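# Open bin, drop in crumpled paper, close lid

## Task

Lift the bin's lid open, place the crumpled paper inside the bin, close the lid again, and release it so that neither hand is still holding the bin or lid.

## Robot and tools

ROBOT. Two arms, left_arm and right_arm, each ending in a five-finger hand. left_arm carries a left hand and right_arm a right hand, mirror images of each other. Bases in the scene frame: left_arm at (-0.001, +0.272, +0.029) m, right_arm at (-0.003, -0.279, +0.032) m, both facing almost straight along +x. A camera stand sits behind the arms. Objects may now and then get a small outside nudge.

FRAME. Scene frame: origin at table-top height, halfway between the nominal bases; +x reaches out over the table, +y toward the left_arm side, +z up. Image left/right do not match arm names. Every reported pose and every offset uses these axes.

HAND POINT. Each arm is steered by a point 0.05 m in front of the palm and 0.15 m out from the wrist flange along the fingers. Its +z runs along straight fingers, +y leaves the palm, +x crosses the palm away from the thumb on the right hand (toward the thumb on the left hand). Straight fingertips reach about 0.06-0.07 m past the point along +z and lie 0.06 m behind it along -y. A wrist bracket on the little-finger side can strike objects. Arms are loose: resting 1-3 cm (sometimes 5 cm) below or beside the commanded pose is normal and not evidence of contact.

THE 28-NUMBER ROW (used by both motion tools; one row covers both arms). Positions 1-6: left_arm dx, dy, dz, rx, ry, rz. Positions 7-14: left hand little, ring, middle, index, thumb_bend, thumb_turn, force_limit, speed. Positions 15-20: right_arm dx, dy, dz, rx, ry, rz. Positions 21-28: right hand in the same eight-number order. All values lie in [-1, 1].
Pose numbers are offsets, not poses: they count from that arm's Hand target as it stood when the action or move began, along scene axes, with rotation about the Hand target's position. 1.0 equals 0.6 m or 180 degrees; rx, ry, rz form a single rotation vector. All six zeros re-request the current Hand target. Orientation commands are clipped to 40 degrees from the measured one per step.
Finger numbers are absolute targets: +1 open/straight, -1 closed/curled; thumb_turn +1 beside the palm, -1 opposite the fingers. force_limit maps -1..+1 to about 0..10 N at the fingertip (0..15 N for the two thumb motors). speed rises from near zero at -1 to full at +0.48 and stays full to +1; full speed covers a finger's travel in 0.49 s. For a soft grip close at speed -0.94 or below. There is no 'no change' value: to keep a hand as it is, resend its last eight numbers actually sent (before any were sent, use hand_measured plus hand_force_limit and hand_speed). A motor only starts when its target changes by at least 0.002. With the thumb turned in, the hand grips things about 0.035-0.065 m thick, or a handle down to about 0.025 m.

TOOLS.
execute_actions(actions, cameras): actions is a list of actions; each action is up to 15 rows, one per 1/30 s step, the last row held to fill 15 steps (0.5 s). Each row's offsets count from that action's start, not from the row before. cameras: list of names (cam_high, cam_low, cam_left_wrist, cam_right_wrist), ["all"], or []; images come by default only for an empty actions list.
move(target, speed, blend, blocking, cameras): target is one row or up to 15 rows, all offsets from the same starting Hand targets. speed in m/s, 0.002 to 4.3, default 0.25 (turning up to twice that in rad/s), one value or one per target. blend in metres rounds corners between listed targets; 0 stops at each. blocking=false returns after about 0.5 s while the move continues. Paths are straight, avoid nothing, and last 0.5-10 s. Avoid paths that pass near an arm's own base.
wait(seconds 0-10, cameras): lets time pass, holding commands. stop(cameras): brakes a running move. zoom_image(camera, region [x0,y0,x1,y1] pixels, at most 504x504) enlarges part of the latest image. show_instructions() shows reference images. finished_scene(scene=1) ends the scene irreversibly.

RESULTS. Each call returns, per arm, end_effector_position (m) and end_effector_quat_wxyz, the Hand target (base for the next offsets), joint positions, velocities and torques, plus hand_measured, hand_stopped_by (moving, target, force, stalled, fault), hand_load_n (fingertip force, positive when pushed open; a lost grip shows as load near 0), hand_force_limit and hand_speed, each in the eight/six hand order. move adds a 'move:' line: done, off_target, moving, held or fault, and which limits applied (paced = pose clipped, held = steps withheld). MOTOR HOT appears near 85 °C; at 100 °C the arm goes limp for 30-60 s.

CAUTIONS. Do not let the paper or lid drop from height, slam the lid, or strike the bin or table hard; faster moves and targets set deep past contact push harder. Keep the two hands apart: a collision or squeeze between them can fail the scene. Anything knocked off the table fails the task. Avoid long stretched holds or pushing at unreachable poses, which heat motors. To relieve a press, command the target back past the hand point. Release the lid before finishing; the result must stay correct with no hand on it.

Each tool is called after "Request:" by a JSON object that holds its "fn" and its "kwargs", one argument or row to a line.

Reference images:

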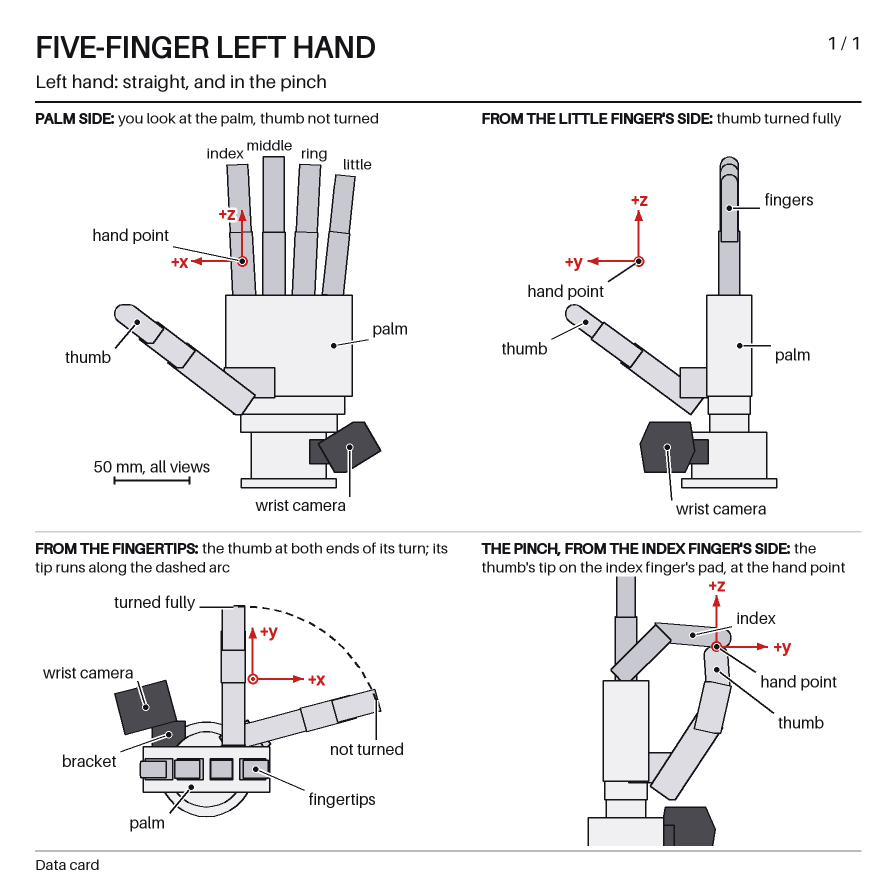

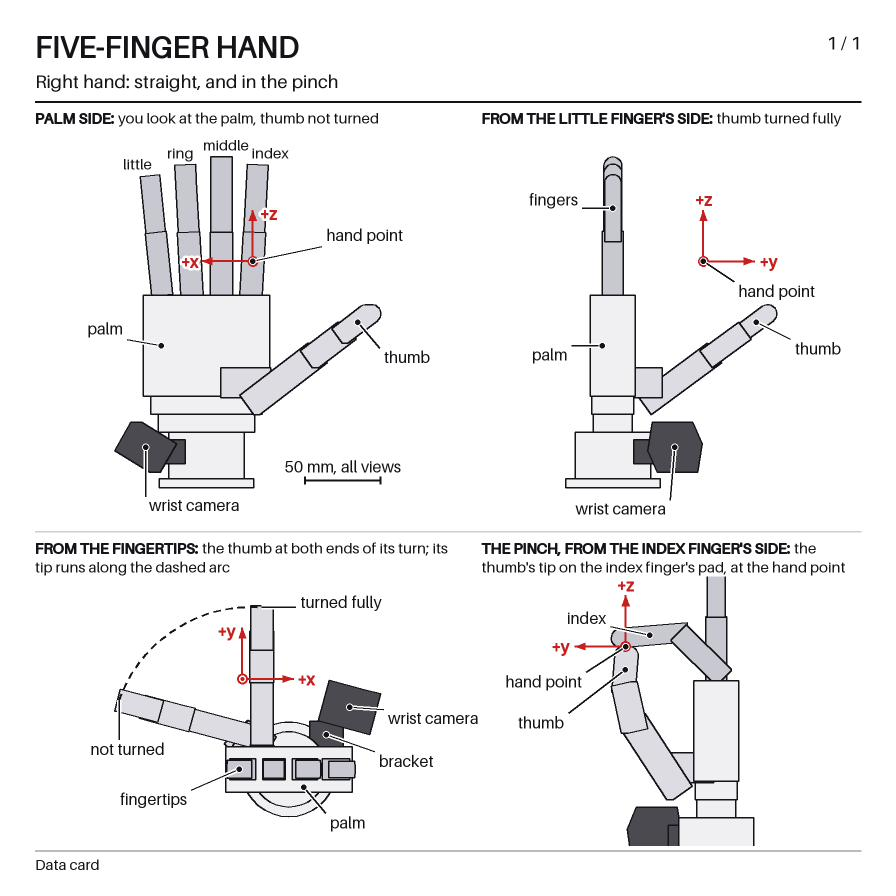

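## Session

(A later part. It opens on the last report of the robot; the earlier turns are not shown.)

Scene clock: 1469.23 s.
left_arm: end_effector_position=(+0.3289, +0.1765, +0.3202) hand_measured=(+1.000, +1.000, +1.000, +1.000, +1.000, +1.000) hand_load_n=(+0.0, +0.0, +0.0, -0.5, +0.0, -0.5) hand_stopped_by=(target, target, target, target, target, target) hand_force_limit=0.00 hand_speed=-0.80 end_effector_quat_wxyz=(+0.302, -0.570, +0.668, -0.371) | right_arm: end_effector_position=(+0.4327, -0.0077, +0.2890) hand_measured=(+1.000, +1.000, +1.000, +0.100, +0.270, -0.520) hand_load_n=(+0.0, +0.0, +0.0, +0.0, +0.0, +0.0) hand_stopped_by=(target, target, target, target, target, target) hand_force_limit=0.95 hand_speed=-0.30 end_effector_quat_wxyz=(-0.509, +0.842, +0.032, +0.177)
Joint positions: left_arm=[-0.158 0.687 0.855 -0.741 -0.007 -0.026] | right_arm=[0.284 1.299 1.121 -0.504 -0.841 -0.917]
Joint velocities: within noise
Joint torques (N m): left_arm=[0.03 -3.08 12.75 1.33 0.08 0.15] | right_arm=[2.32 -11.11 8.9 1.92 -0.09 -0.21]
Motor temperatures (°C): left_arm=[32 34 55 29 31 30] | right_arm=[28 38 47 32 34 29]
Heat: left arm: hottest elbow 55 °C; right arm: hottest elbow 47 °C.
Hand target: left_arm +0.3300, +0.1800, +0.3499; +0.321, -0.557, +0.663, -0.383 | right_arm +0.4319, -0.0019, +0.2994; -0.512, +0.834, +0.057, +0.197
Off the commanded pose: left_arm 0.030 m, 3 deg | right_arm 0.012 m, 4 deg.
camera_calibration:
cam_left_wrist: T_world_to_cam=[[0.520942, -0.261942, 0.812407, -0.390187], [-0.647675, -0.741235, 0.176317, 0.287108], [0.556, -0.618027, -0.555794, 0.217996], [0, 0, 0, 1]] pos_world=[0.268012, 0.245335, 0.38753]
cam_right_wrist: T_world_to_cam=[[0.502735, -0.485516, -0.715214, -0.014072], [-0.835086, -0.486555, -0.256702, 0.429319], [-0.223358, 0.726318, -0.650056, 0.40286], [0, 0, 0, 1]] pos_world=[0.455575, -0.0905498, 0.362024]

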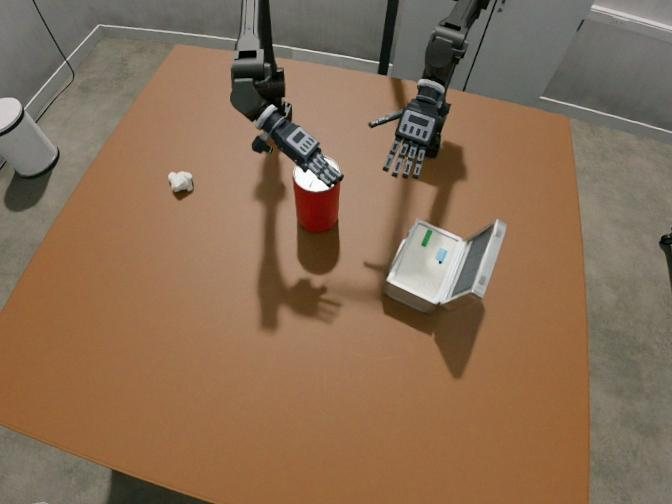

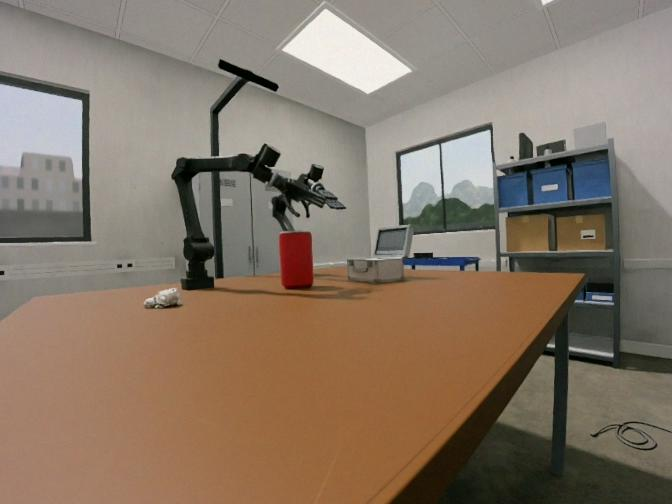

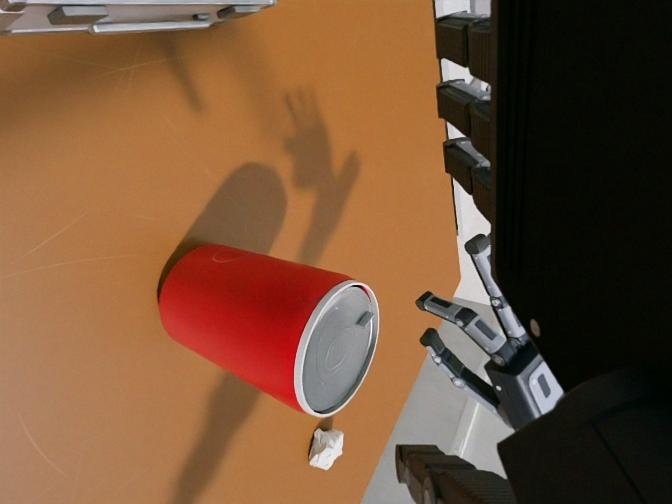

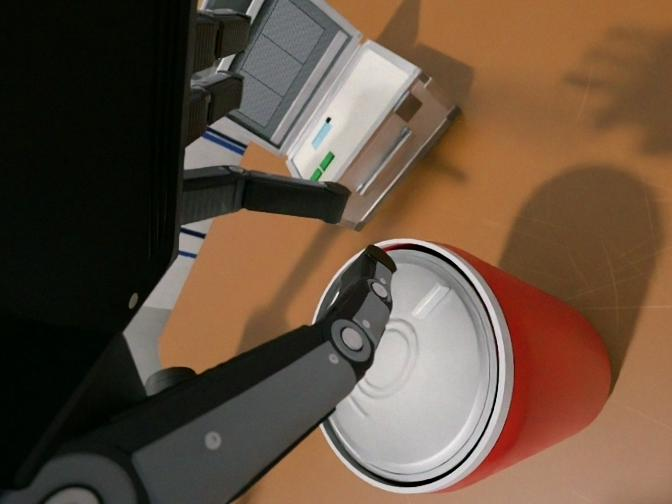

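Request:
{"fn": "move", "kwargs": {
  "target": [0,0,0,0,0,0, 1,1,1,1,1,1, 0,-0.8, 0,0,0.03,-0.0195,-0.1485,0, 1,1,1,0.1,0.27,-0.52, 0.95,-0.3],
  "speed": 0.15,
  "cameras": ["cam_left_wrist", "cam_high", "cam_right_wrist"]
}}

Scene clock: 1520.27 s.
left_arm: end_effector_position=(+0.3289, +0.1765, +0.3202) hand_measured=(+1.000, +1.000, +1.000, +1.000, +1.000, +1.000) hand_load_n=(+0.0, -0.5, +0.0, +0.0, -0.5, +0.0) hand_stopped_by=(target, target, target, target, target, target) hand_force_limit=0.00 hand_speed=-0.80 end_effector_quat_wxyz=(+0.302, -0.570, +0.668, -0.371) | right_arm: end_effector_position=(+0.4327, -0.0065, +0.3039) hand_measured=(+1.000, +1.000, +1.000, +0.100, +0.270, -0.520) hand_load_n=(+0.0, +0.0, +0.0, +0.0, +0.0, +0.5) hand_stopped_by=(target, target, target, target, target, target) hand_force_limit=0.95 hand_speed=-0.30 end_effector_quat_wxyz=(-0.459, +0.796, +0.159, +0.362)
Joint positions: left_arm=[-0.158 0.687 0.855 -0.741 -0.007 -0.026] | right_arm=[0.36 1.137 0.925 -0.204 -0.669 -1.133]
Joint torques (N m): left_arm=[0.03 -3.02 12.72 1.32 0.09 0.14] | right_arm=[2.32 -8.41 9.13 2.19 0.09 -0.22]
Motor temperatures (°C): left_arm=[32 34 55 29 31 30] | right_arm=[28 38 44 32 33 29]
Heat: left arm: hottest elbow 55 °C; right arm: hottest elbow 44 °C.
Hand target: left_arm +0.3300, +0.1800, +0.3499; +0.321, -0.557, +0.663, -0.383 | right_arm +0.4319, -0.0019, +0.3174; -0.460, +0.781, +0.179, +0.383
Off the commanded pose: left_arm 0.030 m, 3 deg | right_arm 0.014 m, 4 deg.
move: off_target (left_arm, right_arm)
camera_calibration:
cam_left_wrist: T_world_to_cam=[[0.520942, -0.261942, 0.812407, -0.390187], [-0.647675, -0.741235, 0.176317, 0.287108], [0.556, -0.618027, -0.555794, 0.217996], [0, 0, 0, 1]] pos_world=[0.268012, 0.245335, 0.38753]
cam_right_wrist: T_world_to_cam=[[0.7673, -0.517671, -0.378506, -0.219862], [-0.634147, -0.524655, -0.567975, 0.441183], [0.095439, 0.675836, -0.730847, 0.298044], [0, 0, 0, 1]] pos_world=[0.42003, -0.0837761, 0.385186]
Images, in order (width x height): cam_high 672x504, cam_left_wrist 672x504, cam_right_wrist 672x504.

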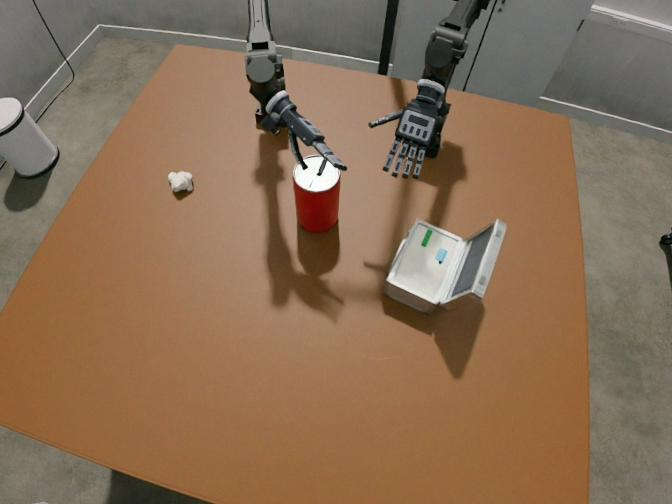

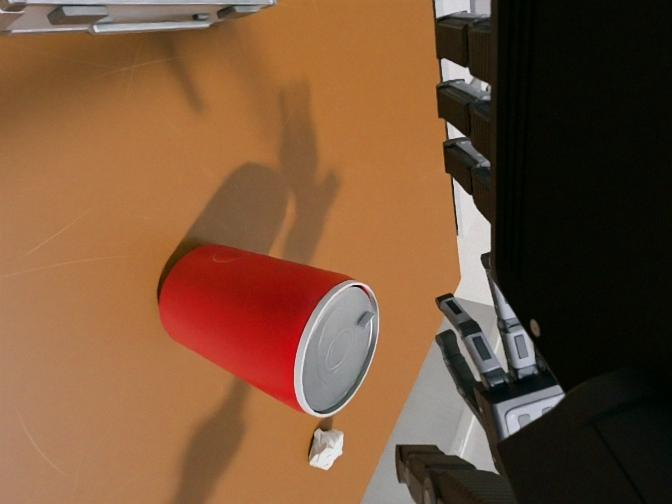

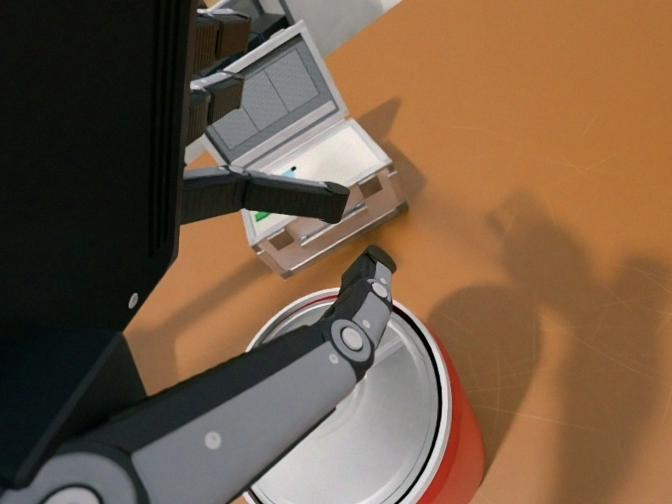

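Request:
{"fn": "move", "kwargs": {
  "target": [0,0,0,0,0,0, 1,1,1,1,1,1, 0,-0.8, -0.045,-0.0035,-0.08,-0.0055,-0.0437,0, 1,1,1,0.1,0.27,-0.52, 0.95,-0.3],
  "speed": 0.12,
  "cameras": ["cam_left_wrist", "cam_right_wrist"]
}}

Request:
{"fn": "zoom_image", "kwargs": {
  "camera": "cam_left_wrist",
  "region": [330, 270, 430, 370]
}}

Request:
{"fn": "zoom_image", "kwargs": {
  "camera": "cam_right_wrist",
  "region": [280, 170, 480, 370]
}}

Scene clock: 1544.50 s.
left_arm: end_effector_position=(+0.3289, +0.1765, +0.3202) hand_measured=(+1.000, +1.000, +1.000, +1.000, +1.000, +1.000) hand_load_n=(+0.0, +0.0, +0.0, -0.5, +0.0, +0.0) hand_stopped_by=(target, target, target, target, target, target) hand_force_limit=0.00 hand_speed=-0.80 end_effector_quat_wxyz=(+0.302, -0.570, +0.668, -0.371) | right_arm: end_effector_position=(+0.4024, -0.0054, +0.2527) hand_measured=(+1.000, +1.000, +1.000, +0.100, +0.270, -0.520) hand_load_n=(+0.0, +0.0, +0.0, +0.0, +0.0, +0.0) hand_stopped_by=(target, target, target, target, target, target) hand_force_limit=0.95 hand_speed=-0.30 end_effector_quat_wxyz=(-0.440, +0.774, +0.198, +0.410)
Joint positions: left_arm=[-0.158 0.687 0.855 -0.741 -0.007 -0.026] | right_arm=[0.419 1.074 0.696 0.036 -0.599 -1.197]
Joint torques (N m): left_arm=[-0.03 -3.08 12.75 1.33 0.08 0.15] | right_arm=[2.26 -7 9.13 2.28 0.13 -0.23]
Motor temperatures (°C): left_arm=[32 34 55 29 31 30] | right_arm=[28 38 43 32 33 29]
Heat: left arm: hottest elbow 55 °C; right arm: hottest elbow 43 °C.
Hand target: left_arm +0.3300, +0.1800, +0.3499; +0.321, -0.557, +0.663, -0.383 | right_arm +0.4049, -0.0040, +0.2694; -0.440, +0.757, +0.214, +0.434
Off the commanded pose: left_arm 0.030 m, 3 deg | right_arm 0.017 m, 4 deg.
move: off_target (left_arm, right_arm)
camera_calibration:
cam_left_wrist: T_world_to_cam=[[0.520942, -0.261942, 0.812407, -0.390187], [-0.647675, -0.741235, 0.176317, 0.287108], [0.556, -0.618027, -0.555794, 0.217996], [0, 0, 0, 1]] pos_world=[0.268012, 0.245335, 0.38753]
cam_right_wrist: T_world_to_cam=[[0.816262, -0.515348, -0.261023, -0.264697], [-0.547229, -0.545028, -0.635204, 0.37536], [0.185086, 0.661333, -0.726899, 0.225558], [0, 0, 0, 1]] pos_world=[0.379722, -0.0809981, 0.333297]
Images, in order (width x height): cam_left_wrist 672x504, cam_right_wrist 672x504.

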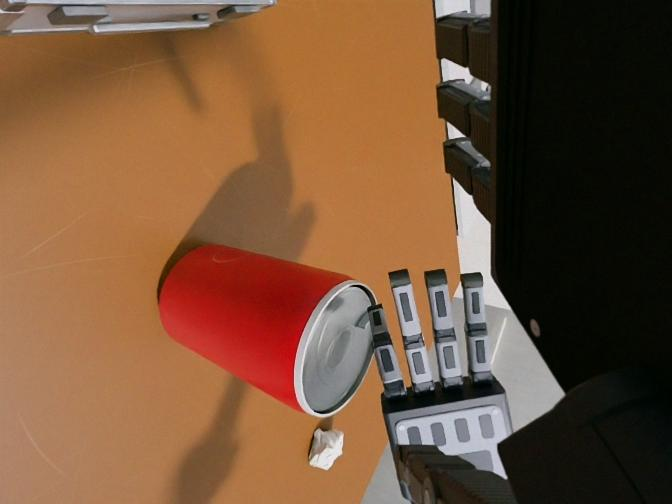

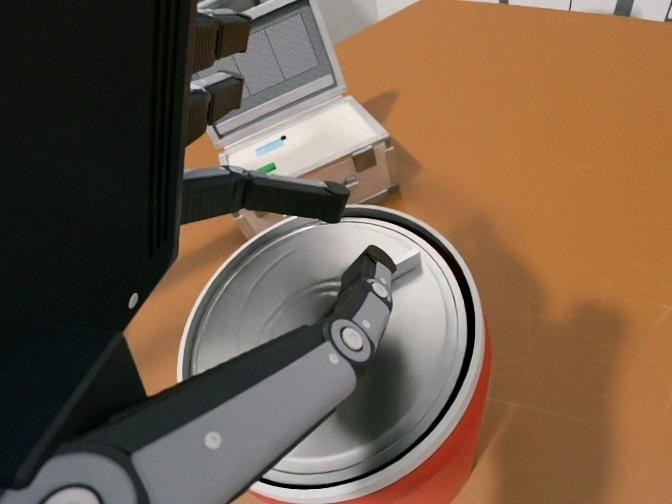

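Scaled by 5.040 from the camera's 672x504 image, which has a finer 960x720 frame.

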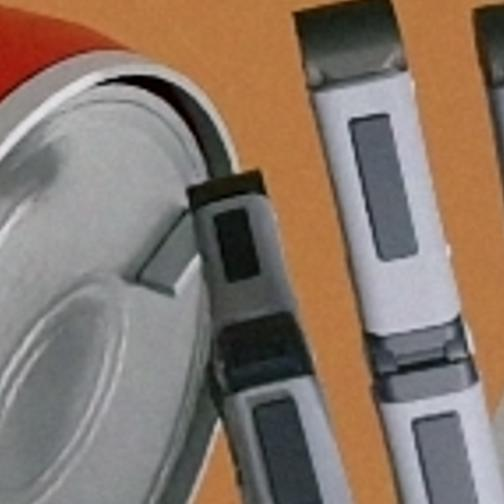

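Scaled by 2.520 from the camera's 672x504 image, which has a finer 960x720 frame.

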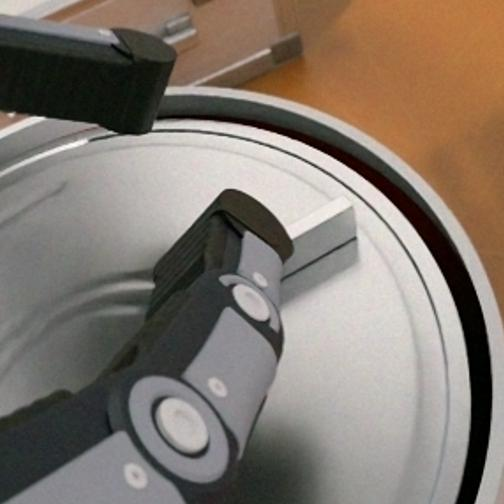

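Request:
{"fn": "move", "kwargs": {
  "target": [0,0,0,0,0,0, 1,1,1,1,1,1, 0,-0.8, 0.0135,0.018,-0.031,0,0,0, 1,1,1,0.1,0.27,-0.52, 0.95,-0.3],
  "speed": 0.06,
  "cameras": ["cam_left_wrist", "cam_right_wrist"]
}}

Request:
{"fn": "zoom_image", "kwargs": {
  "camera": "cam_left_wrist",
  "region": [330, 270, 430, 370]
}}

Request:
{"fn": "zoom_image", "kwargs": {
  "camera": "cam_right_wrist",
  "region": [280, 170, 480, 370]
}}

Scene clock: 1571.17 s.
left_arm: end_effector_position=(+0.3289, +0.1765, +0.3202) hand_measured=(+1.000, +1.000, +1.000, +1.000, +1.000, +1.000) hand_load_n=(+0.0, +0.0, +0.0, +0.0, +0.0, +0.0) hand_stopped_by=(target, target, target, target, target, target) hand_force_limit=0.00 hand_speed=-0.80 end_effector_quat_wxyz=(+0.302, -0.570, +0.668, -0.371) | right_arm: end_effector_position=(+0.4122, +0.0000, +0.2482) hand_measured=(+1.000, +1.000, +1.000, +0.100, +0.270, -0.520) hand_load_n=(+0.0, +0.5, +0.0, +0.0, +0.0, +0.0) hand_stopped_by=(target, target, target, target, target, target) hand_force_limit=0.95 hand_speed=-0.30 end_effector_quat_wxyz=(-0.439, +0.766, +0.200, +0.425)
Joint positions: left_arm=[-0.158 0.687 0.855 -0.741 -0.007 -0.026] | right_arm=[0.426 1.109 0.687 0.113 -0.582 -1.197]
Joint torques (N m): left_arm=[-0.03 -3.02 12.75 1.32 0.09 0.15] | right_arm=[2.32 -5.3 8.84 2.29 0.14 -0.17]
Motor temperatures (°C): left_arm=[32 34 55 29 31 30] | right_arm=[28 38 44 32 33 29]
Heat: left arm: hottest elbow 55 °C; right arm: hottest elbow 44 °C.
Hand target: left_arm +0.3300, +0.1800, +0.3499; +0.321, -0.557, +0.663, -0.383 | right_arm +0.4130, +0.0068, +0.2508; -0.440, +0.757, +0.214, +0.434
Off the commanded pose: left_arm 0.030 m, 3 deg | right_arm 0.007 m, 2 deg.
move: off_target (left_arm)
camera_calibration:
cam_left_wrist: T_world_to_cam=[[0.520942, -0.261942, 0.812407, -0.390187], [-0.647675, -0.741235, 0.176317, 0.287108], [0.556, -0.618027, -0.555794, 0.217996], [0, 0, 0, 1]] pos_world=[0.268012, 0.245335, 0.38753]
cam_right_wrist: T_world_to_cam=[[0.819774, -0.519927, -0.240098, -0.277802], [-0.531511, -0.534639, -0.657006, 0.379665], [0.213229, 0.666211, -0.71463, 0.202253], [0, 0, 0, 1]] pos_world=[0.386405, -0.0761961, 0.327278]
Images, in order (width x height): cam_left_wrist 672x504, cam_right_wrist 672x504.

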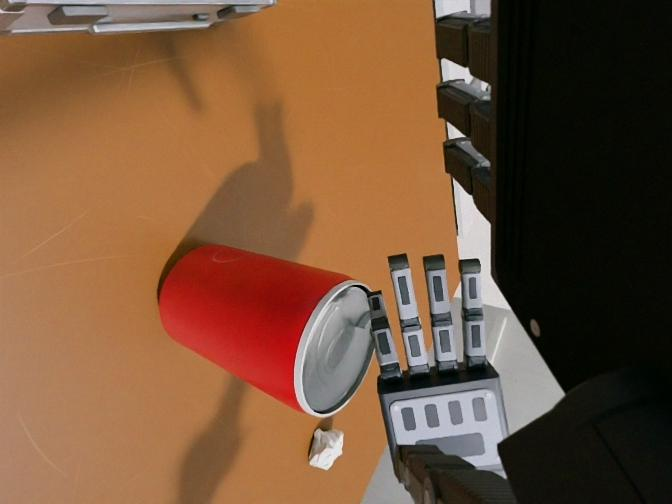

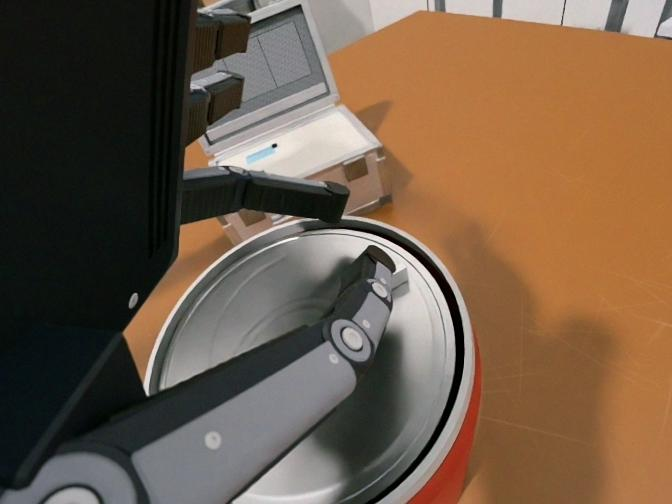

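Scaled by 5.040 from the camera's 672x504 image, which has a finer 960x720 frame.

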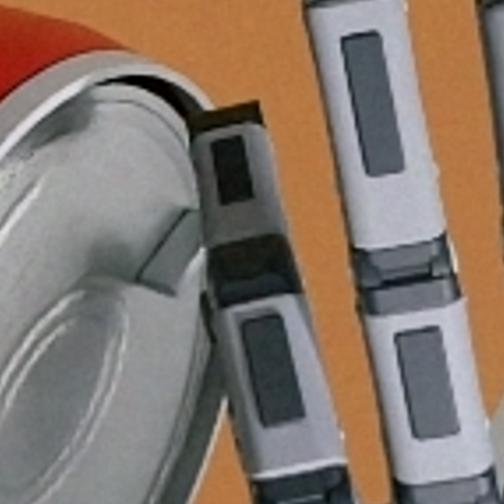

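Scaled by 2.520 from the camera's 672x504 image, which has a finer 960x720 frame.

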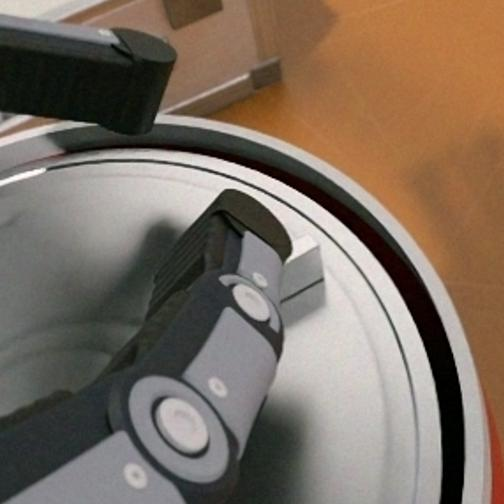

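Request:
{"fn": "move", "kwargs": {
  "target": [0,0,0,0,0,0, 1,1,1,1,1,1, 0,-0.8, 0.008,0.007,-0.028,0,0,0, 1,1,1,0.1,0.27,-0.52, 0.95,-0.3],
  "speed": 0.06,
  "cameras": ["cam_left_wrist", "cam_right_wrist"]
}}

Request:
{"fn": "zoom_image", "kwargs": {
  "camera": "cam_left_wrist",
  "region": [330, 270, 430, 370]
}}

Request:
{"fn": "zoom_image", "kwargs": {
  "camera": "cam_right_wrist",
  "region": [280, 170, 480, 370]
}}

Scene clock: 1576.30 s.
left_arm: end_effector_position=(+0.3289, +0.1765, +0.3202) hand_measured=(+1.000, +1.000, +1.000, +1.000, +1.000, +1.000) hand_load_n=(+0.0, +0.0, +0.0, +0.0, +0.0, +0.0) hand_stopped_by=(target, target, target, target, target, target) hand_force_limit=0.00 hand_speed=-0.80 end_effector_quat_wxyz=(+0.302, -0.570, +0.668, -0.371) | right_arm: end_effector_position=(+0.4205, +0.0036, +0.2446) hand_measured=(+1.000, +1.000, +1.000, +0.100, +0.270, -0.520) hand_load_n=(+0.0, +0.0, +0.0, +0.0, -1.0, -0.5) hand_stopped_by=(target, target, target, target, target, target) hand_force_limit=0.95 hand_speed=-0.30 end_effector_quat_wxyz=(-0.438, +0.757, +0.206, +0.439)
Joint positions: left_arm=[-0.158 0.687 0.855 -0.741 -0.007 -0.026] | right_arm=[0.428 1.14 0.678 0.182 -0.577 -1.207]
Joint torques (N m): left_arm=[0.03 -3.08 12.74 1.33 0.08 0.14] | right_arm=[2.37 -4.54 7.94 2.09 0.18 -0.15]
Motor temperatures (°C): left_arm=[32 34 55 29 31 30] | right_arm=[28 38 44 32 33 29]
Heat: left arm: hottest elbow 55 °C; right arm: hottest elbow 44 °C.
Hand target: left_arm +0.3300, +0.1800, +0.3499; +0.321, -0.557, +0.663, -0.383 | right_arm +0.4178, +0.0110, +0.2340; -0.440, +0.757, +0.214, +0.434
Off the commanded pose: left_arm 0.030 m, 3 deg | right_arm 0.013 m, 1 deg.
move: off_target (left_arm, right_arm)
camera_calibration:
cam_left_wrist: T_world_to_cam=[[0.520942, -0.261942, 0.812407, -0.390187], [-0.647675, -0.741235, 0.176317, 0.287108], [0.556, -0.618027, -0.555794, 0.217996], [0, 0, 0, 1]] pos_world=[0.268012, 0.245335, 0.38753]
cam_right_wrist: T_world_to_cam=[[0.8273, -0.518834, -0.215374, -0.292835], [-0.508788, -0.529507, -0.678791, 0.37942], [0.238138, 0.671143, -0.702038, 0.182016], [0, 0, 0, 1]] pos_world=[0.391962, -0.0731859, 0.322261]
Images, in order (width x height): cam_left_wrist 672x504, cam_right_wrist 672x504.

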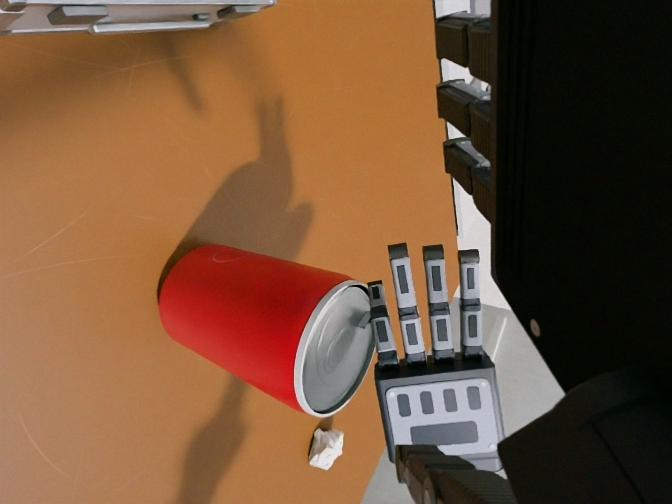

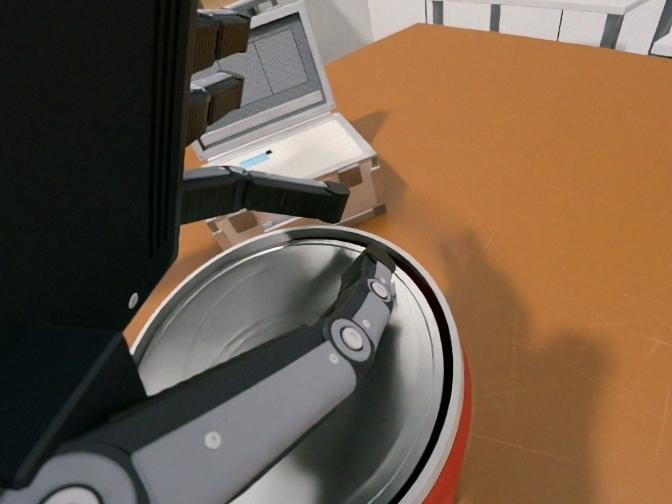

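Scaled by 5.040 from the camera's 672x504 image, which has a finer 960x720 frame.

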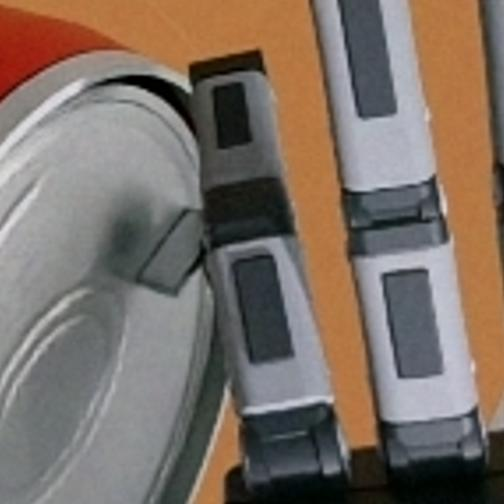

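Scaled by 2.520 from the camera's 672x504 image, which has a finer 960x720 frame.

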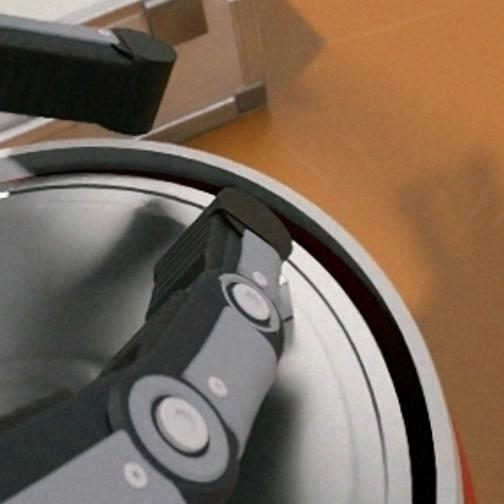

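Request:
{"fn": "wait", "kwargs": {
  "seconds": 0.1,
  "cameras": ["cam_low", "cam_high"]
}}

Request:
{"fn": "zoom_image", "kwargs": {
  "camera": "cam_low",
  "region": [240, 160, 380, 300]
}}

Request:
{"fn": "zoom_image", "kwargs": {
  "camera": "cam_high",
  "region": [240, 90, 380, 230]
}}

Scene clock: 1579.40 s.
left_arm: end_effector_position=(+0.3289, +0.1765, +0.3202) hand_measured=(+1.000, +1.000, +1.000, +1.000, +1.000, +1.000) hand_load_n=(+0.0, +0.0, +0.0, +0.0, +0.0, -0.5) hand_stopped_by=(target, target, target, target, target, target) hand_force_limit=0.00 hand_speed=-0.80 end_effector_quat_wxyz=(+0.302, -0.570, +0.668, -0.371) | right_arm: end_effector_position=(+0.4205, +0.0036, +0.2446) hand_measured=(+1.000, +1.000, +1.000, +0.100, +0.270, -0.520) hand_load_n=(+0.0, +0.0, +0.0, +0.0, -1.0, -0.5) hand_stopped_by=(target, target, target, target, target, target) hand_force_limit=0.95 hand_speed=-0.30 end_effector_quat_wxyz=(-0.438, +0.757, +0.206, +0.439)
Joint positions: left_arm=[-0.158 0.687 0.855 -0.741 -0.007 -0.026] | right_arm=[0.428 1.14 0.678 0.182 -0.577 -1.207]
Joint torques (N m): left_arm=[-0.03 -3.08 12.74 1.32 0.09 0.14] | right_arm=[2.32 -4.6 7.95 2.04 0.18 -0.15]
Motor temperatures (°C): left_arm=[32 34 55 29 31 30] | right_arm=[28 37 44 32 33 29]
Heat: left arm: hottest elbow 55 °C; right arm: hottest elbow 44 °C.
Hand target: left_arm +0.3300, +0.1800, +0.3499; +0.321, -0.557, +0.663, -0.383 | right_arm +0.4178, +0.0110, +0.2340; -0.440, +0.757, +0.214, +0.434
Off the commanded pose: left_arm 0.030 m, 3 deg | right_arm 0.013 m, 1 deg.
wait: 0.10 s; at rest from the start
Images, in order (width x height): cam_high 672x504, cam_low 672x504.

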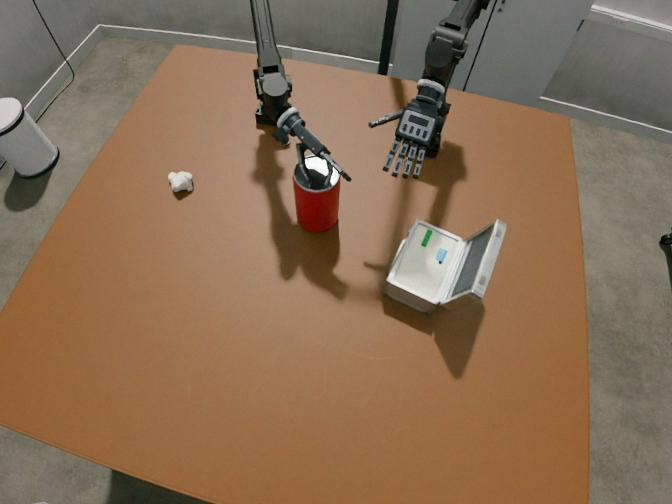

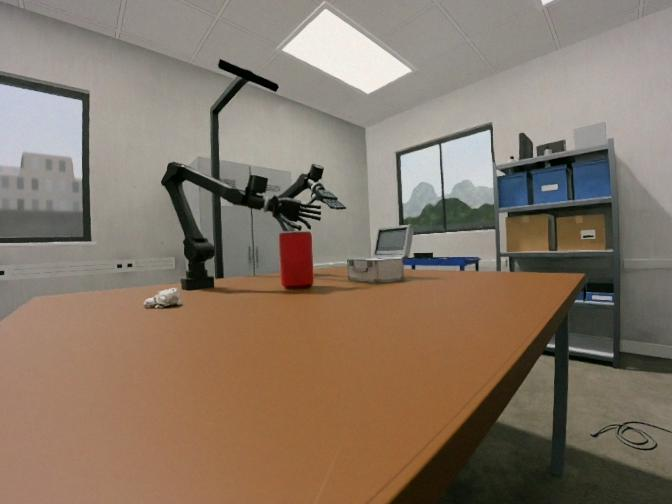

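Scaled by 3.600 from the camera's 672x504 image, which has a finer 960x720 frame.

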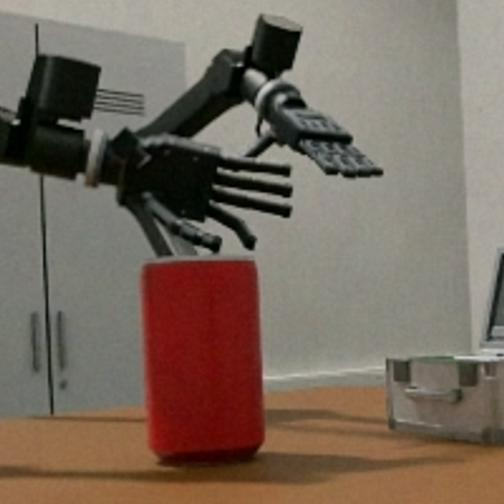

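Scaled by 3.600 from the camera's 672x504 image, which has a finer 960x720 frame.

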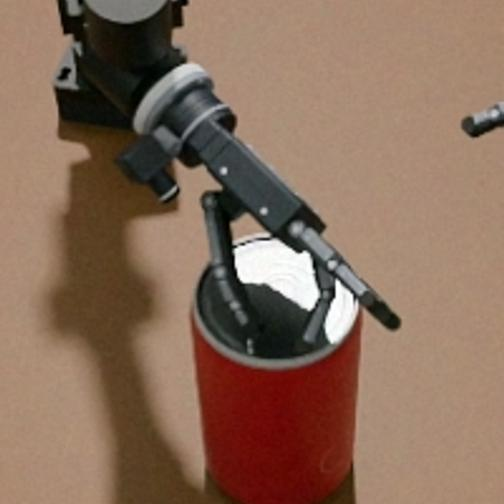

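Request:
{"fn": "zoom_image", "kwargs": {
  "camera": "cam_low",
  "region": [265, 195, 325, 240]
}}

Scaled by 8.400 from the camera's 672x504 image, which has a finer 960x720 frame.

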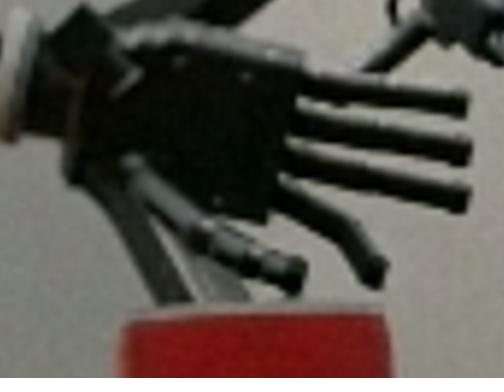

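Request:
{"fn": "move", "kwargs": {
  "target": [
    [0,0,0,0,0,0, 1,1,1,1,1,1, 0,-0.8, 0.0045,0.0033,0.04,0,0,0, 1,1,1,0.1,0.27,-0.52, 0.95,-0.3],
    [0,0,0,0,0,0, 1,1,1,1,1,1, 0,-0.8, 0.0045,0.0033,-0.0223,0,0,0, 1,1,1,0.1,0.27,-0.52, 0.95,-0.3]
  ],
  "speed": 0.06,
  "blend": [0.002, 0],
  "cameras": ["cam_left_wrist", "cam_right_wrist", "cam_low"]
}}

Request:
{"fn": "zoom_image", "kwargs": {
  "camera": "cam_left_wrist",
  "region": [330, 270, 430, 370]
}}

Request:
{"fn": "zoom_image", "kwargs": {
  "camera": "cam_right_wrist",
  "region": [280, 170, 480, 370]
}}

Request:
{"fn": "zoom_image", "kwargs": {
  "camera": "cam_low",
  "region": [265, 195, 325, 240]
}}

Scene clock: 1614.63 s.
left_arm: end_effector_position=(+0.3289, +0.1765, +0.3202) hand_measured=(+1.000, +1.000, +1.000, +1.000, +1.000, +1.000) hand_load_n=(+0.0, +0.0, +0.0, -0.5, +0.0, +0.0) hand_stopped_by=(target, target, target, target, target, target) hand_force_limit=0.00 hand_speed=-0.80 end_effector_quat_wxyz=(+0.302, -0.570, +0.668, -0.371) | right_arm: end_effector_position=(+0.4229, +0.0112, +0.2414) hand_measured=(+1.000, +1.000, +1.000, +0.100, +0.270, -0.520) hand_load_n=(+0.0, +0.0, +0.0, +0.0, -1.5, -2.0) hand_stopped_by=(target, target, target, target, target, target) hand_force_limit=0.95 hand_speed=-0.30 end_effector_quat_wxyz=(-0.441, +0.748, +0.214, +0.447)
Joint positions: left_arm=[-0.158 0.687 0.855 -0.741 -0.007 -0.026] | right_arm=[0.44 1.164 0.669 0.24 -0.576 -1.211]
Joint torques (N m): left_arm=[-0.03 -3.02 12.74 1.32 0.09 0.14] | right_arm=[2.26 -4.31 7.21 1.72 0.15 -0.1]
Motor temperatures (°C): left_arm=[32 34 55 29 31 30] | right_arm=[28 37 42 32 33 29]
Heat: left arm: hottest elbow 55 °C; right arm: hottest elbow 42 °C.
Hand target: left_arm +0.3300, +0.1800, +0.3499; +0.321, -0.557, +0.663, -0.383 | right_arm +0.4205, +0.0129, +0.2207; -0.440, +0.757, +0.214, +0.434
Off the commanded pose: left_arm 0.030 m, 3 deg | right_arm 0.021 m, 2 deg.
move: off_target (left_arm, right_arm)
camera_calibration:
cam_left_wrist: T_world_to_cam=[[0.520942, -0.261942, 0.812407, -0.390187], [-0.647675, -0.741235, 0.176317, 0.287108], [0.556, -0.618027, -0.555794, 0.217996], [0, 0, 0, 1]] pos_world=[0.268012, 0.245335, 0.38753]
cam_right_wrist: T_world_to_cam=[[0.83875, -0.507263, -0.197948, -0.300814], [-0.484611, -0.529634, -0.696161, 0.376501], [0.248297, 0.679833, -0.690055, 0.166761], [0, 0, 0, 1]] pos_world=[0.393358, -0.0665537, 0.317634]
Images, in order (width x height): cam_low 672x504, cam_left_wrist 672x504, cam_right_wrist 672x504.

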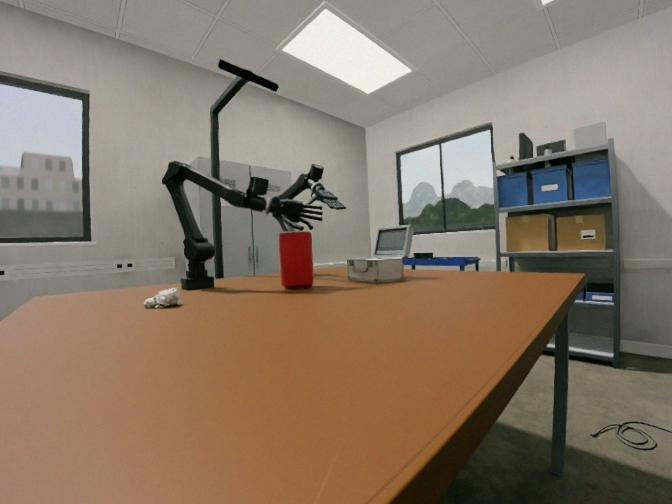

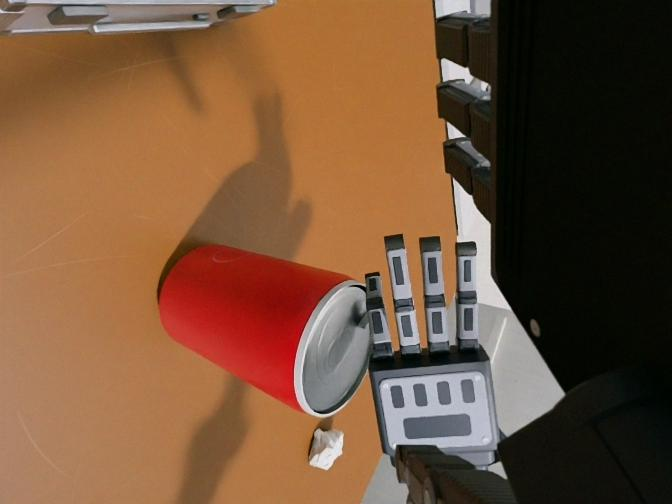

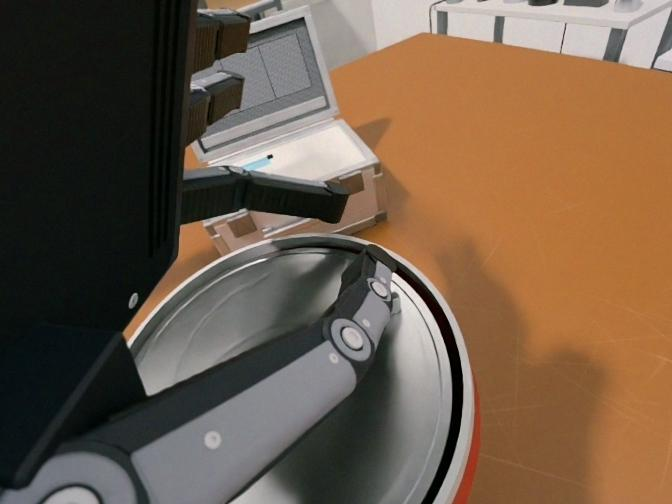

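Scaled by 5.040 from the camera's 672x504 image, which has a finer 960x720 frame.

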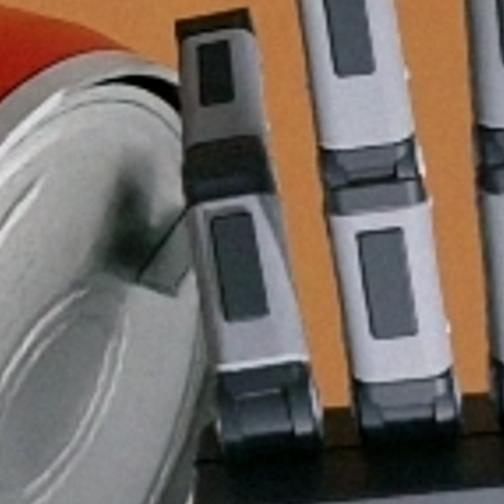

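Scaled by 2.520 from the camera's 672x504 image, which has a finer 960x720 frame.

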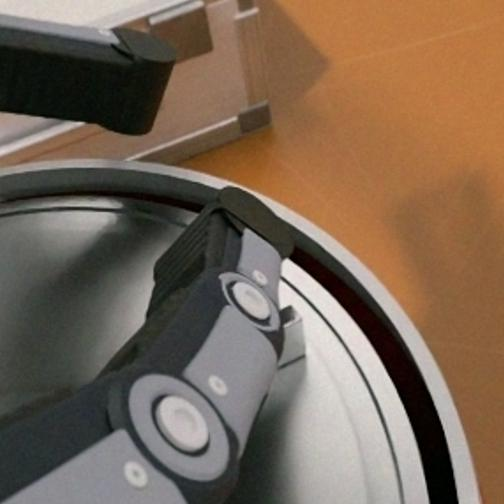

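Scaled by 8.400 from the camera's 672x504 image, which has a finer 960x720 frame.

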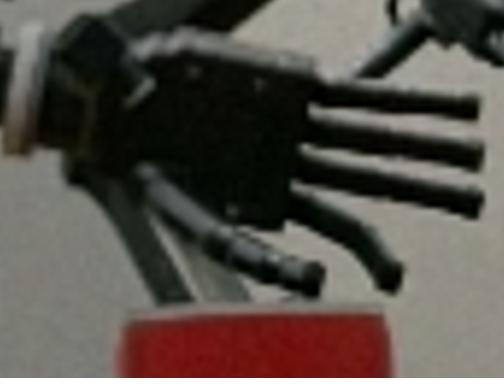

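Request:
{"fn": "move", "kwargs": {
  "target": [
    [0,0,0,0,0,0, 1,1,1,1,1,1, 0,-0.8, 0.002,-0.015,0.067,0,0,0, 1,1,1,0.1,0.27,-0.52, 0.95,-0.3],
    [0,0,0,0,0,0, 1,1,1,1,1,1, 0,-0.8, 0.002,-0.0083,0.026,0,0,0, 1,1,1,0.1,0.27,-0.52, 0.95,-0.3]
  ],
  "speed": 0.06,
  "blend": [0.0, 0],
  "cameras": ["cam_left_wrist", "cam_right_wrist"]
}}

Request:
{"fn": "zoom_image", "kwargs": {
  "camera": "cam_left_wrist",
  "region": [330, 270, 430, 370]
}}

Request:
{"fn": "zoom_image", "kwargs": {
  "camera": "cam_right_wrist",
  "region": [280, 170, 480, 370]
}}

Scene clock: 1633.67 s.
left_arm: end_effector_position=(+0.3289, +0.1765, +0.3202) hand_measured=(+1.000, +1.000, +1.000, +1.000, +1.000, +1.000) hand_load_n=(+0.0, +0.0, +0.0, +0.0, +0.0, +0.0) hand_stopped_by=(target, target, target, target, target, target) hand_force_limit=0.00 hand_speed=-0.80 end_effector_quat_wxyz=(+0.302, -0.570, +0.668, -0.371) | right_arm: end_effector_position=(+0.4156, +0.0095, +0.2402) hand_measured=(+1.000, +1.000, +1.000, +0.100, +0.270, -0.520) hand_load_n=(+0.0, +0.0, +0.0, +0.0, -1.0, +0.0) hand_stopped_by=(target, target, target, target, target, target) hand_force_limit=0.95 hand_speed=-0.30 end_effector_quat_wxyz=(-0.441, +0.758, +0.217, +0.430)
Joint positions: left_arm=[-0.158 0.687 0.855 -0.741 -0.007 -0.026] | right_arm=[0.438 1.146 0.678 0.173 -0.591 -1.219]
Joint torques (N m): left_arm=[0.03 -3.02 12.75 1.33 0.09 0.14] | right_arm=[1.55 -4.78 8.66 2.09 0.23 -0.06]
Motor temperatures (°C): left_arm=[32 34 55 29 31 30] | right_arm=[28 37 42 32 33 29]
Heat: left arm: hottest elbow 55 °C; right arm: hottest elbow 42 °C.
Hand target: left_arm +0.3300, +0.1800, +0.3499; +0.321, -0.557, +0.663, -0.383 | right_arm +0.4217, +0.0080, +0.2363; -0.440, +0.757, +0.214, +0.434
Off the commanded pose: left_arm 0.030 m, 3 deg | right_arm 0.007 m, 1 deg.
move: off_target (left_arm)
camera_calibration:
cam_left_wrist: T_world_to_cam=[[0.520942, -0.261942, 0.812407, -0.390187], [-0.647675, -0.741235, 0.176317, 0.287108], [0.556, -0.618027, -0.555794, 0.217996], [0, 0, 0, 1]] pos_world=[0.268012, 0.245335, 0.38753]
cam_right_wrist: T_world_to_cam=[[0.839868, -0.498402, -0.214981, -0.292116], [-0.497717, -0.549124, -0.671372, 0.370819], [0.216562, 0.670864, -0.709255, 0.186761], [0, 0, 0, 1]] pos_world=[0.389456, -0.0672568, 0.31862]
Images, in order (width x height): cam_left_wrist 672x504, cam_right_wrist 672x504.

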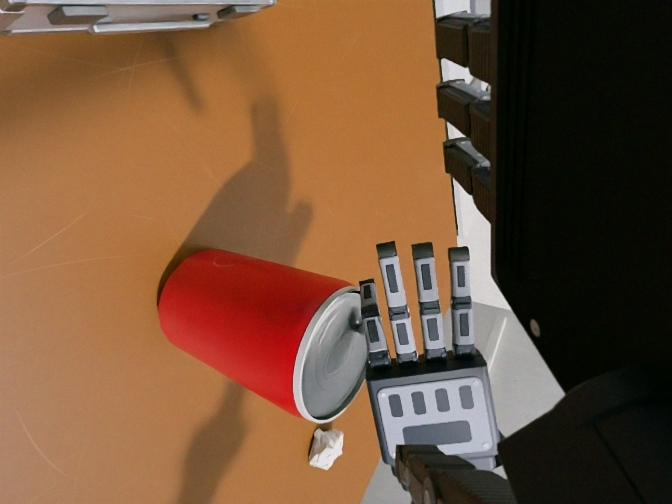

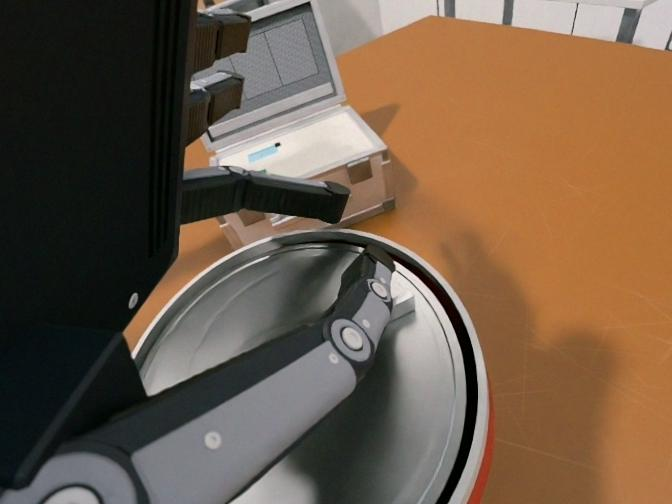

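Scaled by 5.040 from the camera's 672x504 image, which has a finer 960x720 frame.

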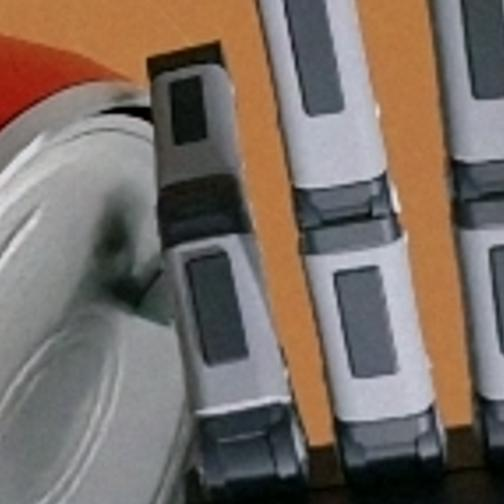

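Scaled by 2.520 from the camera's 672x504 image, which has a finer 960x720 frame.

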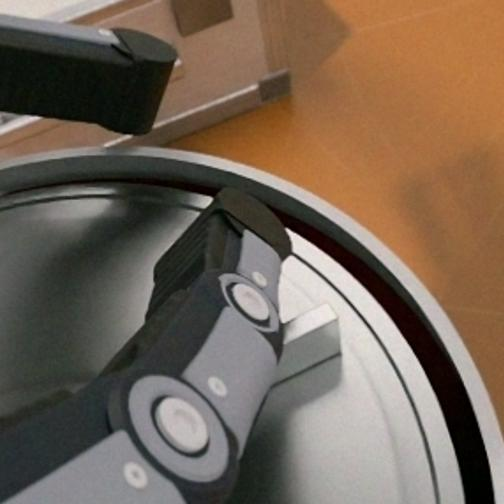

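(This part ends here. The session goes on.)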